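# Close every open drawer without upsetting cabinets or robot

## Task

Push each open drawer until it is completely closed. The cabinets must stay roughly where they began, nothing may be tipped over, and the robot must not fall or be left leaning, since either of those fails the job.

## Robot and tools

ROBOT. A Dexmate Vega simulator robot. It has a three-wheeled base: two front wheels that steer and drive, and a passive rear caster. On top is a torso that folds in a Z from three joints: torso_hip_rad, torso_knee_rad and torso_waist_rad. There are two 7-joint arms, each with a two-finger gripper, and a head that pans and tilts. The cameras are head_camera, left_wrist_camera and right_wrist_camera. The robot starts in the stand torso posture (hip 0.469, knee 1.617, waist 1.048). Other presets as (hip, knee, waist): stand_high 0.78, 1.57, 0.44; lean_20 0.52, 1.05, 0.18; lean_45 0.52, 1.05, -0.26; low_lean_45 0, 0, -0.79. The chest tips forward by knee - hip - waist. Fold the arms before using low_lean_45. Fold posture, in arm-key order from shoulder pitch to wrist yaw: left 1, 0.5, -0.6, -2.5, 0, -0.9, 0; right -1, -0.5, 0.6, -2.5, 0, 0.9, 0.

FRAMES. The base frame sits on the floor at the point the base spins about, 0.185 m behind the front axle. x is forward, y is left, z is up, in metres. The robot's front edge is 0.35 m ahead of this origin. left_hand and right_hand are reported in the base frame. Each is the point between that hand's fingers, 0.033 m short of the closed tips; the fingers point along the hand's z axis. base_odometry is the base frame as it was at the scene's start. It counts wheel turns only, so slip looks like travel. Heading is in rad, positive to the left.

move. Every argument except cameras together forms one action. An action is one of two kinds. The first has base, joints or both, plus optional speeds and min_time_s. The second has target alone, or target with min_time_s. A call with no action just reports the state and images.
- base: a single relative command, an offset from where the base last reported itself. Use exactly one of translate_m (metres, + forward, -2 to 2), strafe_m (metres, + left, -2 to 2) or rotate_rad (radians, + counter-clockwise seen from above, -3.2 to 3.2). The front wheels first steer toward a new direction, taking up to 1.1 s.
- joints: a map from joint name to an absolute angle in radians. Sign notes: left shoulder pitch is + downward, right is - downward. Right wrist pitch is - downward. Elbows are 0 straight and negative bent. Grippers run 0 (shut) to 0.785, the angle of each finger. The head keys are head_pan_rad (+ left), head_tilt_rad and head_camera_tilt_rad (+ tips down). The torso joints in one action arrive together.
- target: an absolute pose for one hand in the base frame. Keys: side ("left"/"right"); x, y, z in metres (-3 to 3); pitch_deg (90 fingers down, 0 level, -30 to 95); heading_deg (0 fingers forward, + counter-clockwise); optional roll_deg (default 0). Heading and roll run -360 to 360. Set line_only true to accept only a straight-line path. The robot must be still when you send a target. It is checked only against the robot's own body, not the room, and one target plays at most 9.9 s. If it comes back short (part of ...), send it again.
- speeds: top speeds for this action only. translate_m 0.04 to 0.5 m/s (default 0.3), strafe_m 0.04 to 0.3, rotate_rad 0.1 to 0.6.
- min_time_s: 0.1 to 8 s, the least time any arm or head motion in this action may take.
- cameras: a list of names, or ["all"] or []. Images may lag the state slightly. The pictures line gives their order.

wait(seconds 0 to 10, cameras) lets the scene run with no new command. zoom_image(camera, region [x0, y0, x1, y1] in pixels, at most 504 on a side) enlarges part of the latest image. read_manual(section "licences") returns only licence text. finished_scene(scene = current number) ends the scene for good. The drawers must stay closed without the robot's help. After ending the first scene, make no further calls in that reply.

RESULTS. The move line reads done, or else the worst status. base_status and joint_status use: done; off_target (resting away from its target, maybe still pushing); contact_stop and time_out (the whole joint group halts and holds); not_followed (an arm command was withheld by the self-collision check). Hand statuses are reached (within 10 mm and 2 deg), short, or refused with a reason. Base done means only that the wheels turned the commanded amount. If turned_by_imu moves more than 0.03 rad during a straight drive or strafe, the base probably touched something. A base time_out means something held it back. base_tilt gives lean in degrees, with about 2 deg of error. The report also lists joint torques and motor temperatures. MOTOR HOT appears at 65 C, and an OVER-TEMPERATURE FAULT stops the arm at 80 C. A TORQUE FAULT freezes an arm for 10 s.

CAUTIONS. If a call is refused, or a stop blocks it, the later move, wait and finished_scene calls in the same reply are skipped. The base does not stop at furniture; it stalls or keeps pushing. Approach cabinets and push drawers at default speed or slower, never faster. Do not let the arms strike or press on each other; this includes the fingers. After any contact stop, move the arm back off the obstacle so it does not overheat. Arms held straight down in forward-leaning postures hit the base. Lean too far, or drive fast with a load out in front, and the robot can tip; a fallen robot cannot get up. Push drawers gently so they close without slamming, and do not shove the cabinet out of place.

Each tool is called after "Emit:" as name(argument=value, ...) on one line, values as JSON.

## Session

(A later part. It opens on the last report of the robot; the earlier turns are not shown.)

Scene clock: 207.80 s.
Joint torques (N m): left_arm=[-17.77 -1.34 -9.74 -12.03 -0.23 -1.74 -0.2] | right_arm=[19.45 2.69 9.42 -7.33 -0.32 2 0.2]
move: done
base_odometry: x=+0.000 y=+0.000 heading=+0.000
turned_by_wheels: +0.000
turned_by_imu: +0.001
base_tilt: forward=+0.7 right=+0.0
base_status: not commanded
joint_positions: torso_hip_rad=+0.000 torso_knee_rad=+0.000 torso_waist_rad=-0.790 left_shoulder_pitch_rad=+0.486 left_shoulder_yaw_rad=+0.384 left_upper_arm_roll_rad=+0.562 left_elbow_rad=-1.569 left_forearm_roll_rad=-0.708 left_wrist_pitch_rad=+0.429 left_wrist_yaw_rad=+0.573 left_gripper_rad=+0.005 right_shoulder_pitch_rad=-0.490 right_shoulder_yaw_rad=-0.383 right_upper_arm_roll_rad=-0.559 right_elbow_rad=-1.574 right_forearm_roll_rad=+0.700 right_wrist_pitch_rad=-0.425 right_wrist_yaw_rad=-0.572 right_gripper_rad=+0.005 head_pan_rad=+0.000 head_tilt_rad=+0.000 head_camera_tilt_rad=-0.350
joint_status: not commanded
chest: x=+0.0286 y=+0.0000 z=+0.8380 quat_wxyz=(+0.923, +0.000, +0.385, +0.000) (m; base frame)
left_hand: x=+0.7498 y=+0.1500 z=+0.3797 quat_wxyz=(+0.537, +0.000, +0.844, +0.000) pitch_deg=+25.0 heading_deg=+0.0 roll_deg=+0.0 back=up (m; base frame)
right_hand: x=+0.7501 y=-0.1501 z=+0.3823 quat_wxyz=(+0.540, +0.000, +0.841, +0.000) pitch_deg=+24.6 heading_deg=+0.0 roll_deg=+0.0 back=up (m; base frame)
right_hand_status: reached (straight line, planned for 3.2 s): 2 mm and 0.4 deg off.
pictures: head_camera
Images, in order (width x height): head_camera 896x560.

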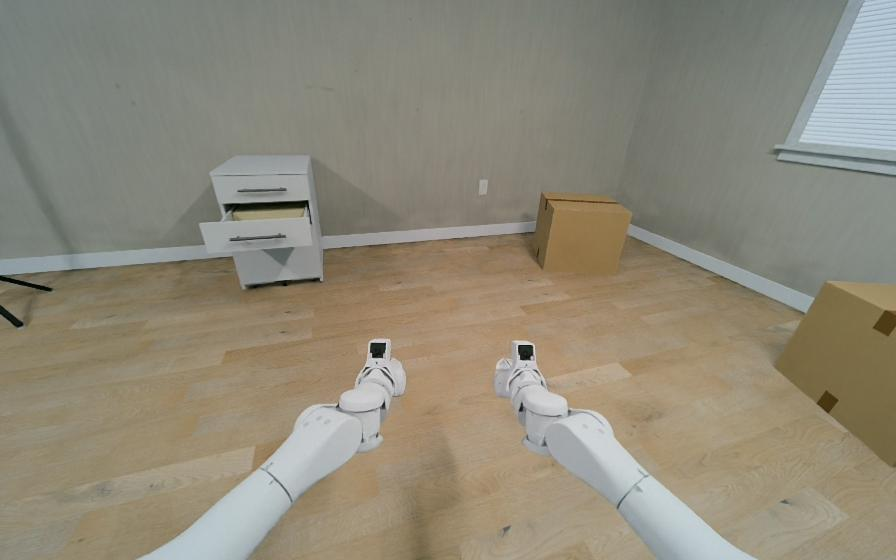

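Emit:
move(base={"rotate_rad": 0.25}, cameras=[])

Emit:
move(base={"strafe_m": 0.467}, cameras=[])

Emit:
move(base={"translate_m": 0.6}, cameras=["head_camera", "left_wrist_camera"])

Scene clock: 306.07 s.
Joint torques (N m): left_arm=[-16.96 -1.55 -9.71 -12.77 0.32 -1.19 -0.57] | right_arm=[20.05 2.14 9.2 -6.51 -0.42 1.53 0.22]
move: done
base_odometry: x=+0.000 y=+0.000 heading=+0.250
turned_by_wheels: +0.250
turned_by_imu: +0.246
base_tilt: forward=+0.7 right=-0.1
base_status: done
joint_positions: torso_hip_rad=+0.000 torso_knee_rad=+0.000 torso_waist_rad=-0.790 left_shoulder_pitch_rad=+0.486 left_shoulder_yaw_rad=+0.383 left_upper_arm_roll_rad=+0.562 left_elbow_rad=-1.569 left_forearm_roll_rad=-0.708 left_wrist_pitch_rad=+0.429 left_wrist_yaw_rad=+0.573 left_gripper_rad=+0.005 right_shoulder_pitch_rad=-0.488 right_shoulder_yaw_rad=-0.381 right_upper_arm_roll_rad=-0.559 right_elbow_rad=-1.570 right_forearm_roll_rad=+0.704 right_wrist_pitch_rad=-0.431 right_wrist_yaw_rad=-0.572 right_gripper_rad=+0.005 head_pan_rad=+0.000 head_tilt_rad=+0.000 head_camera_tilt_rad=-0.350
joint_status: not commanded
chest: x=+0.0286 y=+0.0000 z=+0.8380 quat_wxyz=(+0.923, +0.000, +0.385, +0.000) (m; base frame)
left_hand: x=+0.7498 y=+0.1500 z=+0.3797 quat_wxyz=(+0.537, +0.000, +0.844, +0.000) pitch_deg=+25.0 heading_deg=+0.0 roll_deg=+0.0 back=up (m; base frame)
right_hand: x=+0.7497 y=-0.1498 z=+0.3795 quat_wxyz=(+0.537, +0.000, +0.844, +0.000) pitch_deg=+25.0 heading_deg=+0.0 roll_deg=+0.0 back=up (m; base frame)
pictures: none
No camera images: "cameras" was empty.

Scene clock: 309.53 s.
Joint torques (N m): left_arm=[-16.28 -1.57 -9.17 -13.91 0.92 -1.69 -0.38] | right_arm=[18.41 1.66 9.12 -6.31 -0.46 2.05 0.13]
move: done
base_odometry: x=-0.118 y=+0.450 heading=+0.257
turned_by_wheels: +0.007
turned_by_imu: +0.004
base_tilt: forward=+0.6 right=-0.1
base_status: done
joint_positions: torso_hip_rad=+0.000 torso_knee_rad=+0.000 torso_waist_rad=-0.790 left_shoulder_pitch_rad=+0.486 left_shoulder_yaw_rad=+0.383 left_upper_arm_roll_rad=+0.562 left_elbow_rad=-1.569 left_forearm_roll_rad=-0.708 left_wrist_pitch_rad=+0.429 left_wrist_yaw_rad=+0.573 left_gripper_rad=+0.005 right_shoulder_pitch_rad=-0.488 right_shoulder_yaw_rad=-0.381 right_upper_arm_roll_rad=-0.559 right_elbow_rad=-1.570 right_forearm_roll_rad=+0.704 right_wrist_pitch_rad=-0.431 right_wrist_yaw_rad=-0.572 right_gripper_rad=+0.005 head_pan_rad=+0.000 head_tilt_rad=+0.000 head_camera_tilt_rad=-0.350
joint_status: not commanded
chest: x=+0.0286 y=+0.0000 z=+0.8380 quat_wxyz=(+0.923, +0.000, +0.385, +0.000) (m; base frame)
left_hand: x=+0.7498 y=+0.1500 z=+0.3797 quat_wxyz=(+0.537, +0.000, +0.844, +0.000) pitch_deg=+25.0 heading_deg=+0.0 roll_deg=+0.0 back=up (m; base frame)
right_hand: x=+0.7497 y=-0.1498 z=+0.3795 quat_wxyz=(+0.537, +0.000, +0.844, +0.000) pitch_deg=+25.0 heading_deg=+0.0 roll_deg=+0.0 back=up (m; base frame)
pictures: none
No camera images: "cameras" was empty.

Scene clock: 313.60 s.
Joint torques (N m): left_arm=[-16.91 -2.75 -8.21 -11.85 0.1 -2.24 0.04] | right_arm=[18.71 0.95 8.94 -6.97 -0.43 2.09 0.11]
move: done
base_odometry: x=+0.462 y=+0.604 heading=+0.256
turned_by_wheels: -0.001
turned_by_imu: +0.000
base_tilt: forward=+0.7 right=-0.1
base_status: done
joint_positions: torso_hip_rad=+0.000 torso_knee_rad=+0.000 torso_waist_rad=-0.790 left_shoulder_pitch_rad=+0.486 left_shoulder_yaw_rad=+0.383 left_upper_arm_roll_rad=+0.562 left_elbow_rad=-1.569 left_forearm_roll_rad=-0.708 left_wrist_pitch_rad=+0.429 left_wrist_yaw_rad=+0.573 left_gripper_rad=+0.005 right_shoulder_pitch_rad=-0.488 right_shoulder_yaw_rad=-0.381 right_upper_arm_roll_rad=-0.559 right_elbow_rad=-1.570 right_forearm_roll_rad=+0.704 right_wrist_pitch_rad=-0.431 right_wrist_yaw_rad=-0.572 right_gripper_rad=+0.005 head_pan_rad=+0.000 head_tilt_rad=+0.000 head_camera_tilt_rad=-0.350
joint_status: not commanded
chest: x=+0.0286 y=+0.0000 z=+0.8380 quat_wxyz=(+0.923, +0.000, +0.385, +0.000) (m; base frame)
left_hand: x=+0.7498 y=+0.1500 z=+0.3797 quat_wxyz=(+0.537, +0.000, +0.844, +0.000) pitch_deg=+25.0 heading_deg=+0.0 roll_deg=+0.0 back=up (m; base frame)
right_hand: x=+0.7497 y=-0.1498 z=+0.3795 quat_wxyz=(+0.537, +0.000, +0.844, +0.000) pitch_deg=+25.0 heading_deg=+0.0 roll_deg=+0.0 back=up (m; base frame)
pictures: head_camera, left_wrist_camera
Images, in order (width x height): head_camera 896x560, left_wrist_camera 672x420.

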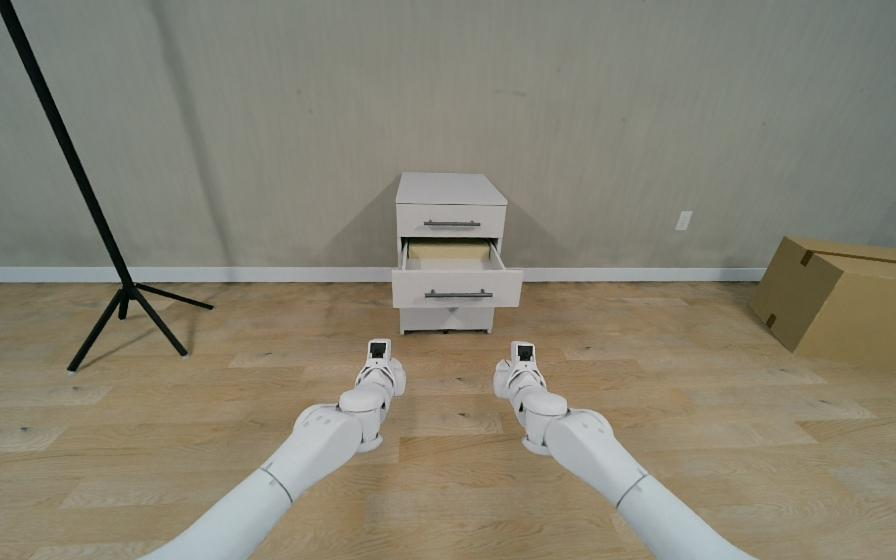

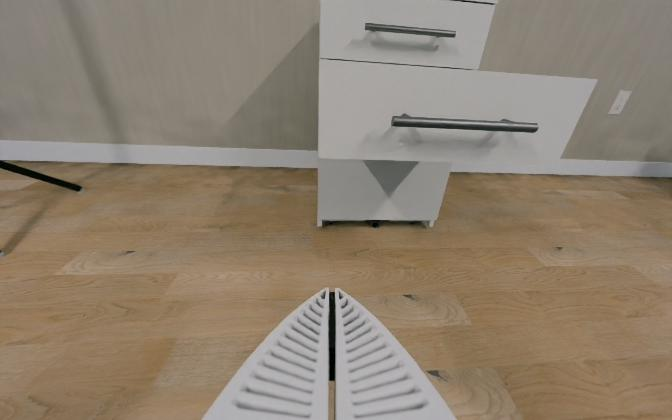

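Emit:
zoom_image(camera="head_camera", region=[370, 160, 540, 345])

Scaled by 2.724 from the camera's 896x560 image, which has a finer 960x600 frame.

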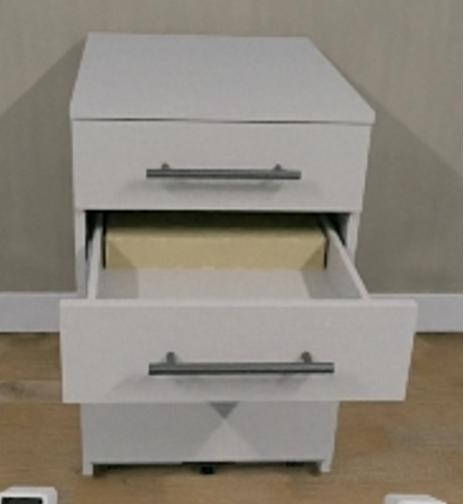

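Emit:
move(base={"rotate_rad": 0.06}, cameras=[])

Emit:
move(base={"strafe_m": -0.09}, cameras=["head_camera", "left_wrist_camera", "right_wrist_camera"])

Emit:
zoom_image(camera="head_camera", region=[370, 160, 540, 345])

Scene clock: 349.47 s.
Joint torques (N m): left_arm=[-17.85 1.53 -9.89 -10.94 0.12 -1.33 -0.34] | right_arm=[19.16 1.72 8.93 -7.08 -0.48 1.66 0.2]
move: done
base_odometry: x=+0.462 y=+0.604 heading=+0.316
turned_by_wheels: +0.060
turned_by_imu: +0.058
base_tilt: forward=+0.6 right=+0.0
base_status: done
joint_positions: torso_hip_rad=+0.000 torso_knee_rad=+0.000 torso_waist_rad=-0.790 left_shoulder_pitch_rad=+0.486 left_shoulder_yaw_rad=+0.383 left_upper_arm_roll_rad=+0.562 left_elbow_rad=-1.569 left_forearm_roll_rad=-0.708 left_wrist_pitch_rad=+0.429 left_wrist_yaw_rad=+0.573 left_gripper_rad=+0.005 right_shoulder_pitch_rad=-0.488 right_shoulder_yaw_rad=-0.381 right_upper_arm_roll_rad=-0.559 right_elbow_rad=-1.570 right_forearm_roll_rad=+0.704 right_wrist_pitch_rad=-0.431 right_wrist_yaw_rad=-0.572 right_gripper_rad=+0.005 head_pan_rad=+0.000 head_tilt_rad=+0.000 head_camera_tilt_rad=-0.350
joint_status: not commanded
chest: x=+0.0286 y=+0.0000 z=+0.8380 quat_wxyz=(+0.923, +0.000, +0.385, +0.000) (m; base frame)
left_hand: x=+0.7498 y=+0.1500 z=+0.3797 quat_wxyz=(+0.537, +0.000, +0.844, +0.000) pitch_deg=+25.0 heading_deg=+0.0 roll_deg=+0.0 back=up (m; base frame)
right_hand: x=+0.7497 y=-0.1498 z=+0.3795 quat_wxyz=(+0.537, +0.000, +0.844, +0.000) pitch_deg=+25.0 heading_deg=+0.0 roll_deg=+0.0 back=up (m; base frame)
pictures: none
No camera images: "cameras" was empty.

Scene clock: 351.47 s.
Joint torques (N m): left_arm=[-17.98 -3.53 -9.49 -11.67 0.5 -2.42 -0.21] | right_arm=[18.84 1.41 9.09 -7.2 -0.49 1.83 0.29]
move: done
base_odometry: x=+0.490 y=+0.519 heading=+0.315
turned_by_wheels: -0.001
turned_by_imu: -0.002
base_tilt: forward=+0.7 right=+0.0
base_status: done
joint_positions: torso_hip_rad=+0.000 torso_knee_rad=+0.000 torso_waist_rad=-0.790 left_shoulder_pitch_rad=+0.486 left_shoulder_yaw_rad=+0.383 left_upper_arm_roll_rad=+0.562 left_elbow_rad=-1.569 left_forearm_roll_rad=-0.708 left_wrist_pitch_rad=+0.429 left_wrist_yaw_rad=+0.573 left_gripper_rad=+0.005 right_shoulder_pitch_rad=-0.488 right_shoulder_yaw_rad=-0.381 right_upper_arm_roll_rad=-0.559 right_elbow_rad=-1.570 right_forearm_roll_rad=+0.704 right_wrist_pitch_rad=-0.431 right_wrist_yaw_rad=-0.572 right_gripper_rad=+0.005 head_pan_rad=+0.000 head_tilt_rad=+0.000 head_camera_tilt_rad=-0.350
joint_status: not commanded
chest: x=+0.0286 y=+0.0000 z=+0.8380 quat_wxyz=(+0.923, +0.000, +0.385, +0.000) (m; base frame)
left_hand: x=+0.7498 y=+0.1500 z=+0.3797 quat_wxyz=(+0.537, +0.000, +0.844, +0.000) pitch_deg=+25.0 heading_deg=+0.0 roll_deg=+0.0 back=up (m; base frame)
right_hand: x=+0.7497 y=-0.1498 z=+0.3795 quat_wxyz=(+0.537, +0.000, +0.844, +0.000) pitch_deg=+25.0 heading_deg=+0.0 roll_deg=+0.0 back=up (m; base frame)
pictures: head_camera, left_wrist_camera, right_wrist_camera
Images, in order (width x height): head_camera 896x560, left_wrist_camera 672x420, right_wrist_camera 672x420.

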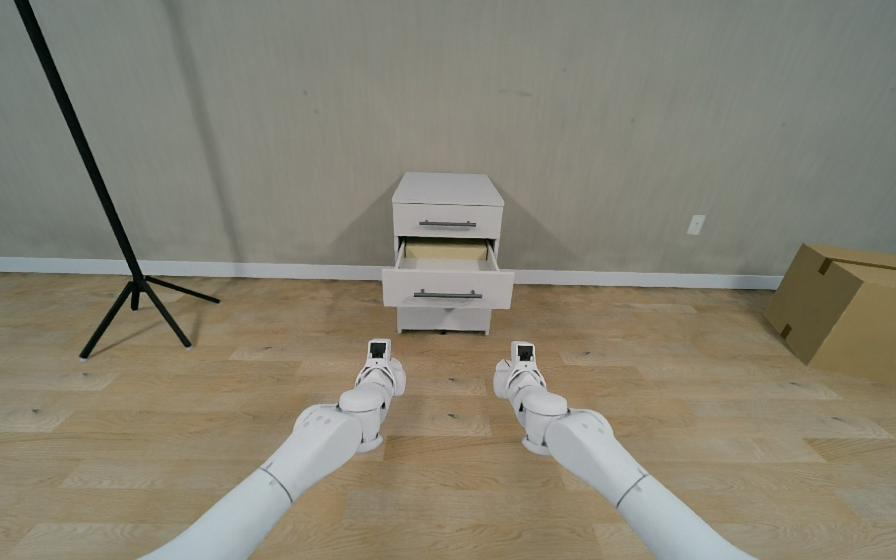

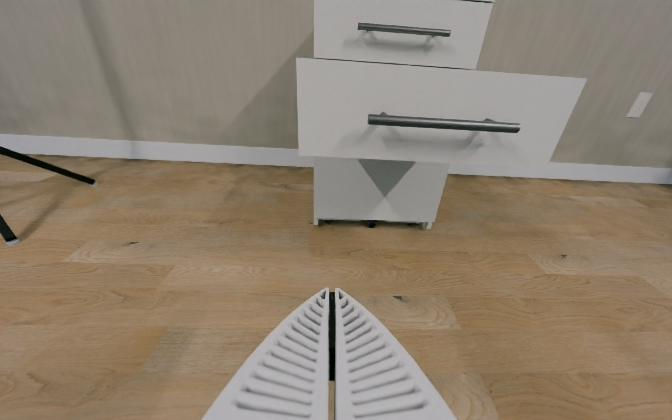

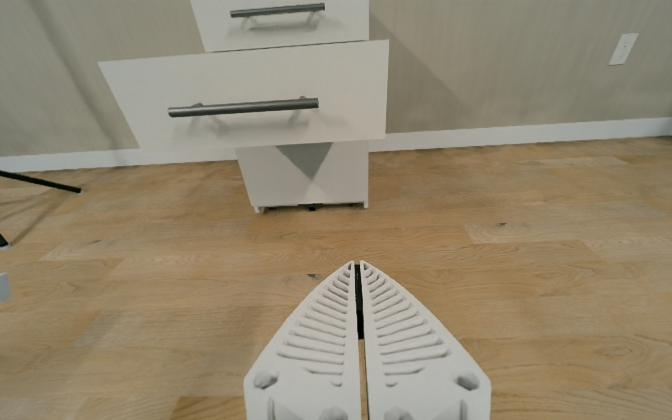

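Scaled by 2.724 from the camera's 896x560 image, which has a finer 960x600 frame.

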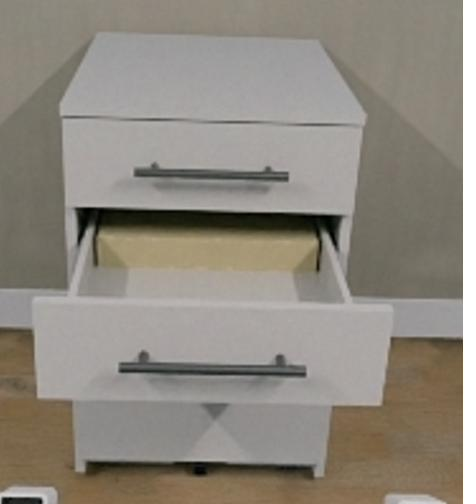

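Emit:
move(base={"translate_m": 0.3}, cameras=["head_camera", "left_wrist_camera", "right_wrist_camera"])

Scene clock: 361.80 s.
Joint torques (N m): left_arm=[-16.61 -1.44 -9.73 -13.13 -0.05 -3.45 -0.6] | right_arm=[17.84 1.69 8.86 -9.09 -1.42 2.11 0.14]
move: done
base_odometry: x=+0.775 y=+0.613 heading=+0.315
turned_by_wheels: +0.000
turned_by_imu: +0.002
base_tilt: forward=+0.7 right=-0.1
base_status: done
joint_positions: torso_hip_rad=+0.000 torso_knee_rad=+0.000 torso_waist_rad=-0.790 left_shoulder_pitch_rad=+0.486 left_shoulder_yaw_rad=+0.383 left_upper_arm_roll_rad=+0.562 left_elbow_rad=-1.569 left_forearm_roll_rad=-0.708 left_wrist_pitch_rad=+0.429 left_wrist_yaw_rad=+0.573 left_gripper_rad=+0.005 right_shoulder_pitch_rad=-0.488 right_shoulder_yaw_rad=-0.381 right_upper_arm_roll_rad=-0.559 right_elbow_rad=-1.569 right_forearm_roll_rad=+0.704 right_wrist_pitch_rad=-0.431 right_wrist_yaw_rad=-0.572 right_gripper_rad=+0.005 head_pan_rad=+0.000 head_tilt_rad=+0.000 head_camera_tilt_rad=-0.350
joint_status: not commanded
chest: x=+0.0287 y=+0.0000 z=+0.8380 quat_wxyz=(+0.923, +0.000, +0.385, +0.000) (m; base frame)
left_hand: x=+0.7497 y=+0.1500 z=+0.3793 quat_wxyz=(+0.537, +0.000, +0.844, +0.000) pitch_deg=+25.1 heading_deg=+0.0 roll_deg=+0.0 back=up (m; base frame)
right_hand: x=+0.7496 y=-0.1499 z=+0.3791 quat_wxyz=(+0.537, +0.000, +0.844, +0.000) pitch_deg=+25.1 heading_deg=+0.0 roll_deg=+0.0 back=up (m; base frame)
pictures: head_camera, left_wrist_camera, right_wrist_camera
Images, in order (width x height): head_camera 896x560, left_wrist_camera 672x420, right_wrist_camera 672x420.

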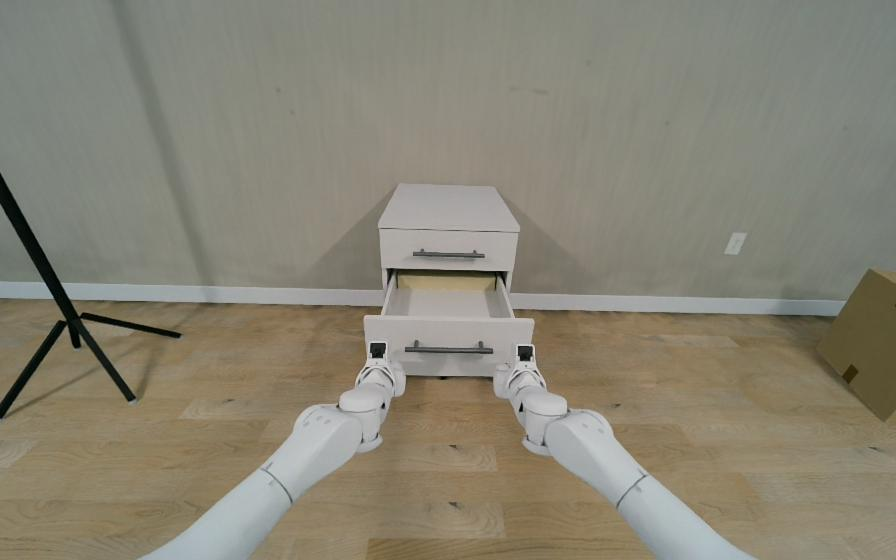

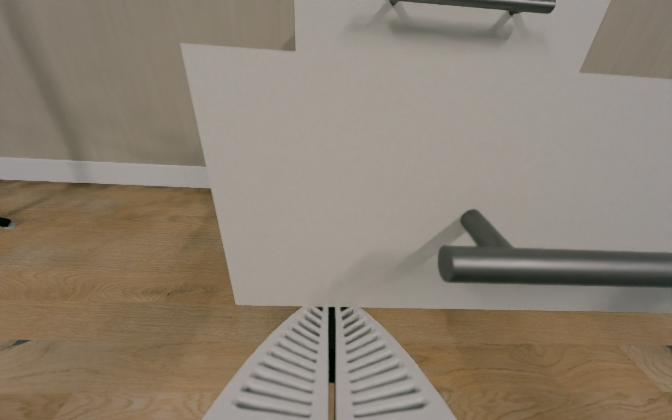

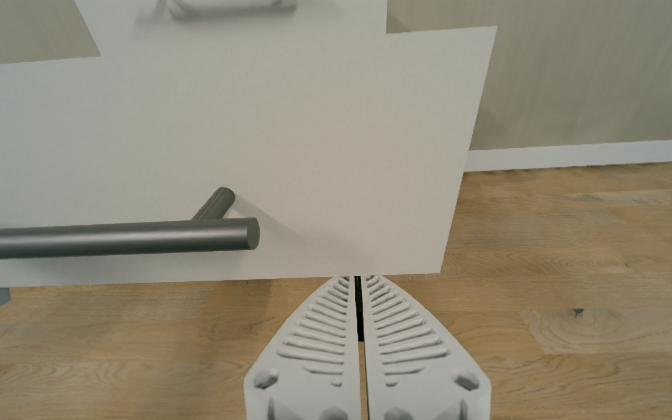

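Emit:
move(base={"translate_m": -0.1}, cameras=[])

Emit:
move(target={"side": "left", "x": 0.75, "y": 0.15, "z": 0.46, "pitch_deg": 20, "heading_deg": 0}, cameras=[])

Emit:
move(target={"side": "right", "x": 0.75, "y": -0.15, "z": 0.46, "pitch_deg": 20, "heading_deg": 0}, cameras=["head_camera", "left_wrist_camera", "right_wrist_camera"])

Scene clock: 373.83 s.
Joint torques (N m): left_arm=[-15.85 -2.05 -10.2 -11.11 0.51 -2.63 -0.57] | right_arm=[18.81 0.56 8.88 -9.23 -1.2 2.15 0.01]
move: done
base_odometry: x=+0.680 y=+0.582 heading=+0.315
turned_by_wheels: +0.000
turned_by_imu: +0.000
base_tilt: forward=+0.7 right=-0.1
base_status: done
joint_positions: torso_hip_rad=+0.000 torso_knee_rad=+0.000 torso_waist_rad=-0.790 left_shoulder_pitch_rad=+0.486 left_shoulder_yaw_rad=+0.383 left_upper_arm_roll_rad=+0.562 left_elbow_rad=-1.569 left_forearm_roll_rad=-0.708 left_wrist_pitch_rad=+0.429 left_wrist_yaw_rad=+0.573 left_gripper_rad=+0.005 right_shoulder_pitch_rad=-0.488 right_shoulder_yaw_rad=-0.381 right_upper_arm_roll_rad=-0.559 right_elbow_rad=-1.569 right_forearm_roll_rad=+0.704 right_wrist_pitch_rad=-0.431 right_wrist_yaw_rad=-0.572 right_gripper_rad=+0.005 head_pan_rad=+0.000 head_tilt_rad=+0.000 head_camera_tilt_rad=-0.350
joint_status: not commanded
chest: x=+0.0287 y=+0.0000 z=+0.8380 quat_wxyz=(+0.923, +0.000, +0.385, +0.000) (m; base frame)
left_hand: x=+0.7498 y=+0.1500 z=+0.3794 quat_wxyz=(+0.537, +0.000, +0.844, +0.000) pitch_deg=+25.1 heading_deg=+0.0 roll_deg=+0.0 back=up (m; base frame)
right_hand: x=+0.7496 y=-0.1499 z=+0.3792 quat_wxyz=(+0.537, +0.000, +0.844, +0.000) pitch_deg=+25.1 heading_deg=+0.0 roll_deg=+0.0 back=up (m; base frame)
pictures: none
No camera images: "cameras" was empty.

Scene clock: 376.23 s.
Joint torques (N m): left_arm=[-11.82 1.38 -8.28 -12.09 0.41 -1.85 -0.16] | right_arm=[19.1 2.27 8.72 -8.35 -1.14 2.09 0.03]
move: done
base_odometry: x=+0.680 y=+0.582 heading=+0.315
turned_by_wheels: +0.000
turned_by_imu: +0.000
base_tilt: forward=+0.7 right=+0.0
base_status: not commanded
joint_positions: torso_hip_rad=+0.000 torso_knee_rad=+0.000 torso_waist_rad=-0.790 left_shoulder_pitch_rad=+0.500 left_shoulder_yaw_rad=+0.428 left_upper_arm_roll_rad=+0.518 left_elbow_rad=-1.770 left_forearm_roll_rad=-0.731 left_wrist_pitch_rad=+0.508 left_wrist_yaw_rad=+0.642 left_gripper_rad=+0.005 right_shoulder_pitch_rad=-0.488 right_shoulder_yaw_rad=-0.381 right_upper_arm_roll_rad=-0.559 right_elbow_rad=-1.569 right_forearm_roll_rad=+0.704 right_wrist_pitch_rad=-0.431 right_wrist_yaw_rad=-0.572 right_gripper_rad=+0.005 head_pan_rad=+0.000 head_tilt_rad=+0.000 head_camera_tilt_rad=-0.350
joint_status: not commanded
chest: x=+0.0287 y=+0.0000 z=+0.8380 quat_wxyz=(+0.923, +0.000, +0.385, +0.000) (m; base frame)
left_hand: x=+0.7501 y=+0.1499 z=+0.4574 quat_wxyz=(+0.572, +0.000, +0.820, +0.000) pitch_deg=+20.2 heading_deg=+0.0 roll_deg=+0.0 back=up (m; base frame)
left_hand_status: reached (straight line, planned for 1.0 s): 3 mm and 0.2 deg off.
right_hand: x=+0.7496 y=-0.1499 z=+0.3792 quat_wxyz=(+0.537, +0.000, +0.844, +0.000) pitch_deg=+25.1 heading_deg=+0.0 roll_deg=+0.0 back=up (m; base frame)
pictures: none
No camera images: "cameras" was empty.

Scene clock: 378.63 s.
Joint torques (N m): left_arm=[-12.08 3.89 -9.95 -12.32 0.6 -2.69 0.23] | right_arm=[8.2 -1.77 9.59 -12.03 -0.42 1.33 0.09]
move: done
base_odometry: x=+0.680 y=+0.582 heading=+0.315
turned_by_wheels: +0.000
turned_by_imu: +0.000
base_tilt: forward=+0.7 right=-0.1
base_status: not commanded
joint_positions: torso_hip_rad=+0.000 torso_knee_rad=+0.000 torso_waist_rad=-0.790 left_shoulder_pitch_rad=+0.500 left_shoulder_yaw_rad=+0.430 left_upper_arm_roll_rad=+0.516 left_elbow_rad=-1.776 left_forearm_roll_rad=-0.732 left_wrist_pitch_rad=+0.510 left_wrist_yaw_rad=+0.644 left_gripper_rad=+0.005 right_shoulder_pitch_rad=-0.501 right_shoulder_yaw_rad=-0.425 right_upper_arm_roll_rad=-0.516 right_elbow_rad=-1.770 right_forearm_roll_rad=+0.728 right_wrist_pitch_rad=-0.509 right_wrist_yaw_rad=-0.640 right_gripper_rad=+0.005 head_pan_rad=+0.000 head_tilt_rad=+0.000 head_camera_tilt_rad=-0.350
joint_status: not commanded
chest: x=+0.0287 y=+0.0000 z=+0.8380 quat_wxyz=(+0.923, +0.000, +0.385, +0.000) (m; base frame)
left_hand: x=+0.7499 y=+0.1499 z=+0.4598 quat_wxyz=(+0.573, +0.000, +0.819, +0.000) pitch_deg=+20.0 heading_deg=+0.0 roll_deg=+0.0 back=up (m; base frame)
right_hand: x=+0.7501 y=-0.1498 z=+0.4574 quat_wxyz=(+0.572, +0.000, +0.820, +0.000) pitch_deg=+20.2 heading_deg=+0.0 roll_deg=+0.0 back=up (m; base frame)
right_hand_status: reached (straight line, planned for 1.0 s): 3 mm and 0.2 deg off.
pictures: head_camera, left_wrist_camera, right_wrist_camera
Images, in order (width x height): head_camera 896x560, left_wrist_camera 672x420, right_wrist_camera 672x420.

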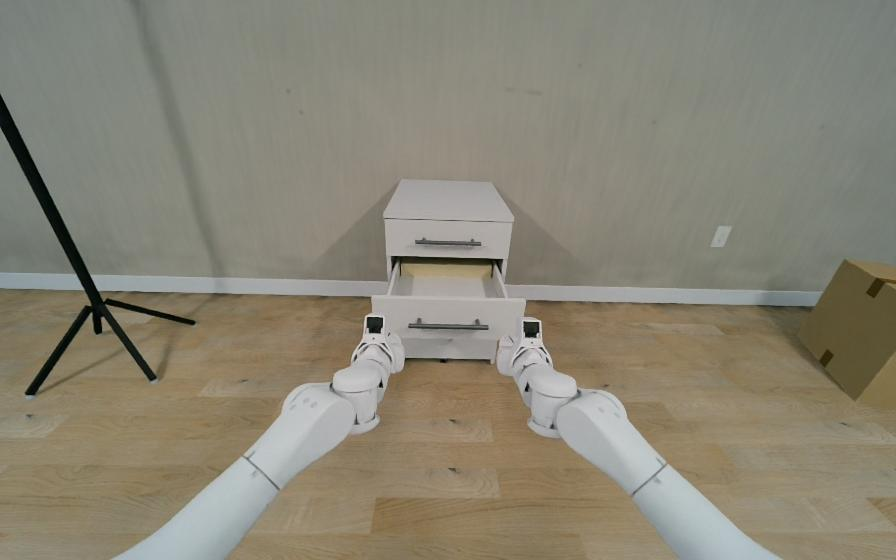

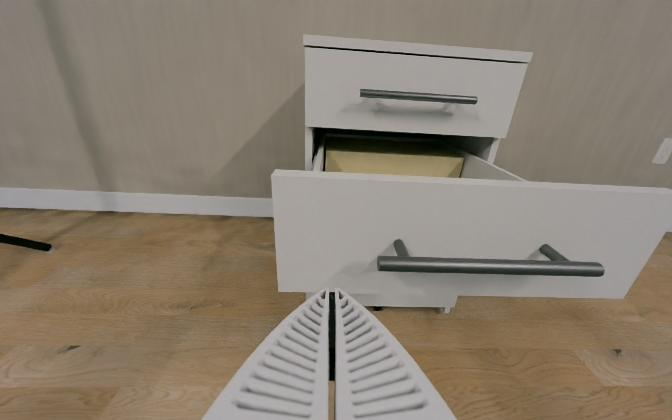

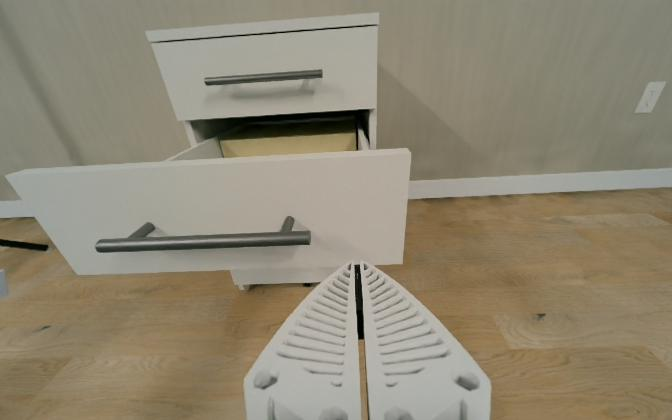

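Emit:
move(base={"translate_m": 0.2}, speeds={"translate_m": 0.15}, cameras=["head_camera", "left_wrist_camera", "right_wrist_camera"])

Scene clock: 391.93 s.
Joint torques (N m): left_arm=[-14.91 -0.15 -8.91 -11.25 -0.05 -1.44 0.05] | right_arm=[8.89 -0.73 9.52 -11.2 -0.54 1.79 -0.07]
move: done
base_odometry: x=+0.870 y=+0.644 heading=+0.316
turned_by_wheels: +0.000
turned_by_imu: +0.002
base_tilt: forward=+0.6 right=-0.1
base_status: done
joint_positions: torso_hip_rad=+0.000 torso_knee_rad=+0.000 torso_waist_rad=-0.790 left_shoulder_pitch_rad=+0.501 left_shoulder_yaw_rad=+0.430 left_upper_arm_roll_rad=+0.516 left_elbow_rad=-1.776 left_forearm_roll_rad=-0.732 left_wrist_pitch_rad=+0.510 left_wrist_yaw_rad=+0.644 left_gripper_rad=+0.005 right_shoulder_pitch_rad=-0.502 right_shoulder_yaw_rad=-0.427 right_upper_arm_roll_rad=-0.514 right_elbow_rad=-1.776 right_forearm_roll_rad=+0.728 right_wrist_pitch_rad=-0.512 right_wrist_yaw_rad=-0.642 right_gripper_rad=+0.005 head_pan_rad=+0.000 head_tilt_rad=+0.000 head_camera_tilt_rad=-0.350
joint_status: not commanded
chest: x=+0.0287 y=+0.0000 z=+0.8380 quat_wxyz=(+0.923, +0.000, +0.385, +0.000) (m; base frame)
left_hand: x=+0.7499 y=+0.1499 z=+0.4597 quat_wxyz=(+0.573, +0.000, +0.819, +0.000) pitch_deg=+20.0 heading_deg=+0.0 roll_deg=+0.0 back=up (m; base frame)
right_hand: x=+0.7499 y=-0.1498 z=+0.4598 quat_wxyz=(+0.573, +0.000, +0.819, +0.000) pitch_deg=+20.0 heading_deg=+0.0 roll_deg=+0.0 back=up (m; base frame)
pictures: head_camera, left_wrist_camera, right_wrist_camera
Images, in order (width x height): head_camera 896x560, left_wrist_camera 672x420, right_wrist_camera 672x420.

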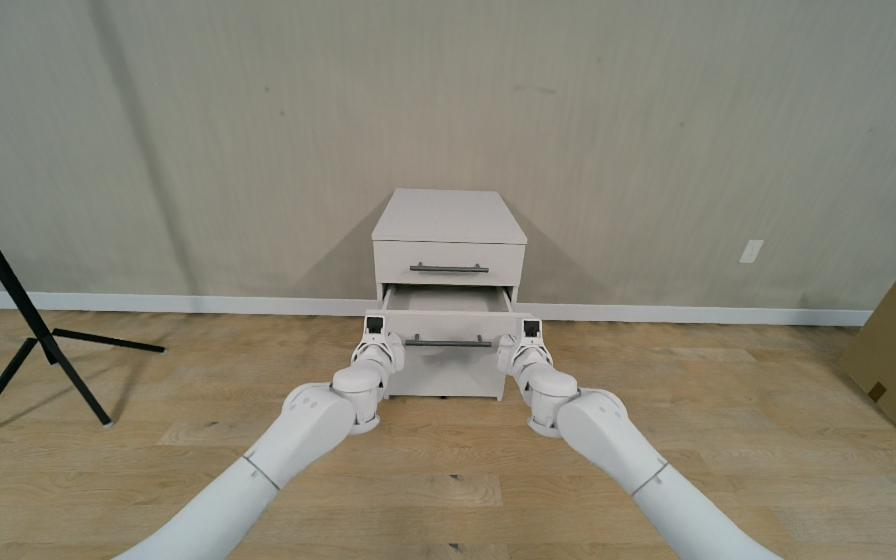

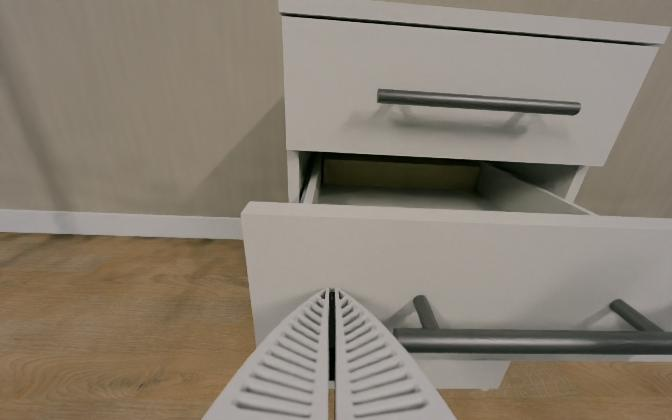

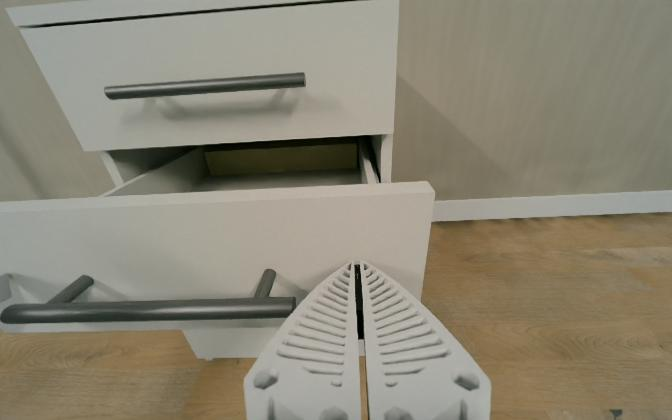

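Emit:
move(base={"translate_m": 0.2}, speeds={"translate_m": 0.15}, cameras=["head_camera", "left_wrist_camera", "right_wrist_camera"])

Scene clock: 402.30 s.
Joint torques (N m): left_arm=[-28.25 2.61 -18.66 -4.88 2.82 -6.13 -0.87] | right_arm=[21.15 -0.72 10.14 -7.89 -3.41 4.7 1.77]
move: done
base_odometry: x=+1.059 y=+0.707 heading=+0.316
turned_by_wheels: +0.001
turned_by_imu: +0.002
base_tilt: forward=+0.6 right=+0.0
base_status: done
joint_positions: torso_hip_rad=+0.000 torso_knee_rad=+0.000 torso_waist_rad=-0.790 left_shoulder_pitch_rad=+0.501 left_shoulder_yaw_rad=+0.430 left_upper_arm_roll_rad=+0.517 left_elbow_rad=-1.776 left_forearm_roll_rad=-0.733 left_wrist_pitch_rad=+0.512 left_wrist_yaw_rad=+0.644 left_gripper_rad=+0.005 right_shoulder_pitch_rad=-0.503 right_shoulder_yaw_rad=-0.427 right_upper_arm_roll_rad=-0.514 right_elbow_rad=-1.776 right_forearm_roll_rad=+0.729 right_wrist_pitch_rad=-0.513 right_wrist_yaw_rad=-0.643 right_gripper_rad=+0.005 head_pan_rad=+0.000 head_tilt_rad=+0.000 head_camera_tilt_rad=-0.350
joint_status: not commanded
chest: x=+0.0283 y=+0.0000 z=+0.8381 quat_wxyz=(+0.923, +0.000, +0.385, +0.000) (m; base frame)
left_hand: x=+0.7492 y=+0.1494 z=+0.4593 quat_wxyz=(+0.573, +0.001, +0.820, +0.000) pitch_deg=+20.1 heading_deg=-0.1 roll_deg=+0.0 back=up (m; base frame)
right_hand: x=+0.7494 y=-0.1498 z=+0.4596 quat_wxyz=(+0.573, +0.000, +0.820, +0.000) pitch_deg=+20.1 heading_deg=+0.0 roll_deg=+0.0 back=up (m; base frame)
pictures: head_camera, left_wrist_camera, right_wrist_camera
Images, in order (width x height): head_camera 896x560, left_wrist_camera 672x420, right_wrist_camera 672x420.

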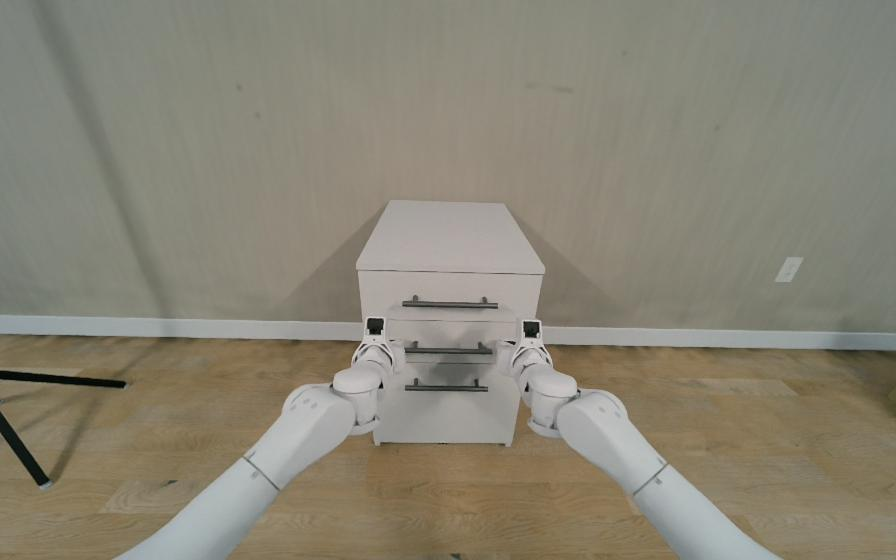

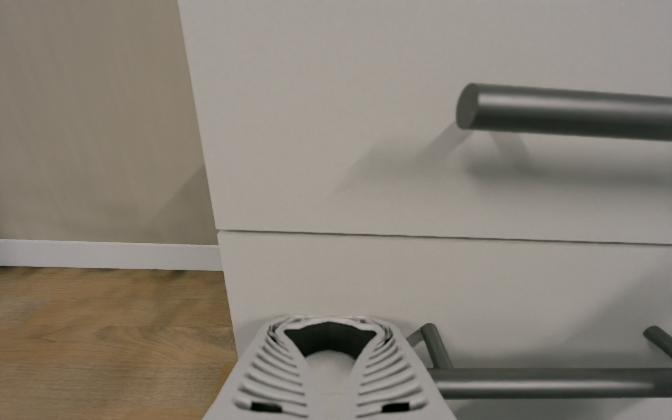

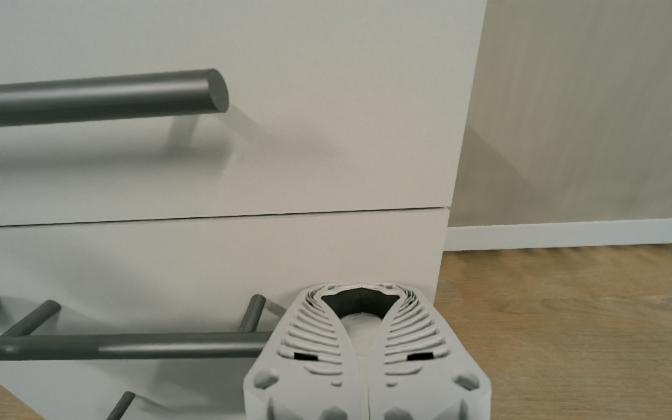

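Emit:
move(base={"translate_m": -0.3}, cameras=["head_camera"])

Emit:
zoom_image(camera="head_camera", region=[350, 160, 550, 400])

Emit:
move(target={"side": "left", "x": 0.75, "y": 0.15, "z": 0.22, "pitch_deg": 30, "heading_deg": 0}, cameras=[])

Emit:
move(target={"side": "left", "x": 0.75, "y": 0.15, "z": 0.12, "pitch_deg": 30, "heading_deg": 0}, cameras=[])

Scene clock: 434.93 s.
Joint torques (N m): left_arm=[-18.72 2.59 -10.25 -12.08 0.55 -2.45 0.02] | right_arm=[18.85 -1.59 9.53 -7.35 -1.2 2.75 0.34]
move: done
base_odometry: x=+0.775 y=+0.612 heading=+0.317
turned_by_wheels: +0.000
turned_by_imu: +0.001
base_tilt: forward=+0.7 right=+0.0
base_status: done
joint_positions: torso_hip_rad=+0.000 torso_knee_rad=+0.000 torso_waist_rad=-0.790 left_shoulder_pitch_rad=+0.501 left_shoulder_yaw_rad=+0.430 left_upper_arm_roll_rad=+0.516 left_elbow_rad=-1.776 left_forearm_roll_rad=-0.732 left_wrist_pitch_rad=+0.510 left_wrist_yaw_rad=+0.644 left_gripper_rad=+0.005 right_shoulder_pitch_rad=-0.502 right_shoulder_yaw_rad=-0.427 right_upper_arm_roll_rad=-0.514 right_elbow_rad=-1.776 right_forearm_roll_rad=+0.729 right_wrist_pitch_rad=-0.512 right_wrist_yaw_rad=-0.642 right_gripper_rad=+0.005 head_pan_rad=+0.000 head_tilt_rad=+0.000 head_camera_tilt_rad=-0.350
joint_status: not commanded
chest: x=+0.0286 y=+0.0000 z=+0.8380 quat_wxyz=(+0.923, +0.000, +0.385, +0.000) (m; base frame)
left_hand: x=+0.7498 y=+0.1499 z=+0.4598 quat_wxyz=(+0.573, +0.000, +0.819, +0.000) pitch_deg=+20.0 heading_deg=+0.0 roll_deg=+0.0 back=up (m; base frame)
right_hand: x=+0.7497 y=-0.1498 z=+0.4596 quat_wxyz=(+0.573, +0.000, +0.819, +0.000) pitch_deg=+20.0 heading_deg=+0.0 roll_deg=+0.0 back=up (m; base frame)
pictures: head_camera
Images, in order (width x height): head_camera 896x560.

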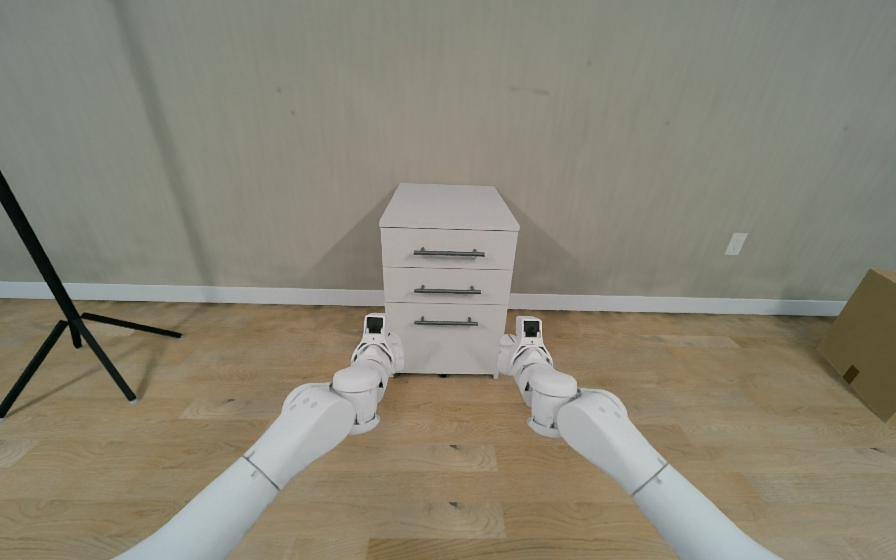

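Scaled by 2.100 from the camera's 896x560 image, which has a finer 960x600 frame.

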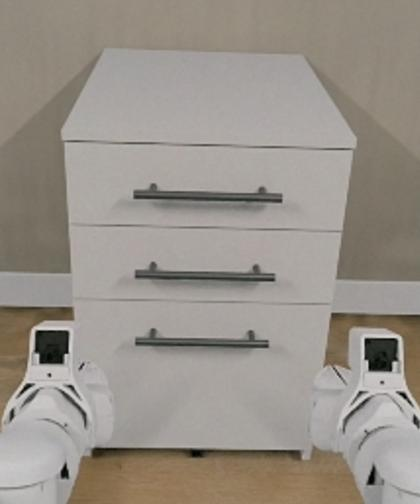

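Scene clock: 440.13 s.
Joint torques (N m): left_arm=[-21.47 -2.01 -2.92 -9.42 0.64 -1.7 -0.03] | right_arm=[18.31 -0.57 9.68 -8.39 -1.17 1.6 0.14]
move: done
base_odometry: x=+0.775 y=+0.612 heading=+0.317
turned_by_wheels: +0.000
turned_by_imu: +0.001
base_tilt: forward=+0.7 right=+0.0
base_status: not commanded
joint_positions: torso_hip_rad=+0.000 torso_knee_rad=+0.000 torso_waist_rad=-0.790 left_shoulder_pitch_rad=+0.332 left_shoulder_yaw_rad=+0.140 left_upper_arm_roll_rad=+0.663 left_elbow_rad=-0.739 left_forearm_roll_rad=-0.607 left_wrist_pitch_rad=-0.007 left_wrist_yaw_rad=+0.313 left_gripper_rad=+0.005 right_shoulder_pitch_rad=-0.502 right_shoulder_yaw_rad=-0.427 right_upper_arm_roll_rad=-0.514 right_elbow_rad=-1.776 right_forearm_roll_rad=+0.729 right_wrist_pitch_rad=-0.512 right_wrist_yaw_rad=-0.642 right_gripper_rad=+0.005 head_pan_rad=+0.000 head_tilt_rad=+0.000 head_camera_tilt_rad=-0.350
joint_status: not commanded
chest: x=+0.0286 y=+0.0000 z=+0.8380 quat_wxyz=(+0.923, +0.000, +0.385, +0.000) (m; base frame)
left_hand: x=+0.7499 y=+0.1502 z=+0.2204 quat_wxyz=(+0.500, +0.000, +0.866, +0.000) pitch_deg=+30.0 heading_deg=+0.0 roll_deg=+0.0 back=up (m; base frame)
left_hand_status: reached (straight line, planned for 3.6 s): 0 mm and 0.0 deg off.
right_hand: x=+0.7497 y=-0.1498 z=+0.4596 quat_wxyz=(+0.573, +0.000, +0.819, +0.000) pitch_deg=+20.0 heading_deg=+0.0 roll_deg=+0.0 back=up (m; base frame)
pictures: none
No camera images: "cameras" was empty.

Scene clock: 440.43 s.
Joint torques (N m): left_arm=[-17.26 -1.71 -1.52 -10.28 1.01 -2.34 -0.26] | right_arm=[18.35 -0.95 9.53 -8.33 -1.25 2.01 0.28]
move: refused
base_odometry: x=+0.775 y=+0.612 heading=+0.317
turned_by_wheels: +0.000
turned_by_imu: +0.000
base_tilt: forward=+0.6 right=+0.0
base_status: not commanded
joint_positions: torso_hip_rad=+0.000 torso_knee_rad=+0.000 torso_waist_rad=-0.790 left_shoulder_pitch_rad=+0.332 left_shoulder_yaw_rad=+0.139 left_upper_arm_roll_rad=+0.663 left_elbow_rad=-0.736 left_forearm_roll_rad=-0.607 left_wrist_pitch_rad=-0.008 left_wrist_yaw_rad=+0.312 left_gripper_rad=+0.005 right_shoulder_pitch_rad=-0.502 right_shoulder_yaw_rad=-0.427 right_upper_arm_roll_rad=-0.514 right_elbow_rad=-1.776 right_forearm_roll_rad=+0.729 right_wrist_pitch_rad=-0.512 right_wrist_yaw_rad=-0.642 right_gripper_rad=+0.005 head_pan_rad=+0.000 head_tilt_rad=+0.000 head_camera_tilt_rad=-0.350
joint_status: not commanded
chest: x=+0.0286 y=+0.0000 z=+0.8380 quat_wxyz=(+0.923, +0.000, +0.385, +0.000) (m; base frame)
left_hand: x=+0.7498 y=+0.1502 z=+0.2201 quat_wxyz=(+0.500, +0.000, +0.866, +0.000) pitch_deg=+30.0 heading_deg=+0.0 roll_deg=+0.0 back=up (m; base frame)
left_hand_status: refused: no posture of the arm gets there (out of reach): the closest leaves the hand 6.4 cm and 1 deg from the pose. Nothing moved.
right_hand: x=+0.7497 y=-0.1498 z=+0.4596 quat_wxyz=(+0.573, +0.000, +0.819, +0.000) pitch_deg=+20.0 heading_deg=+0.0 roll_deg=+0.0 back=up (m; base frame)
pictures: none
No camera images: "cameras" was empty.


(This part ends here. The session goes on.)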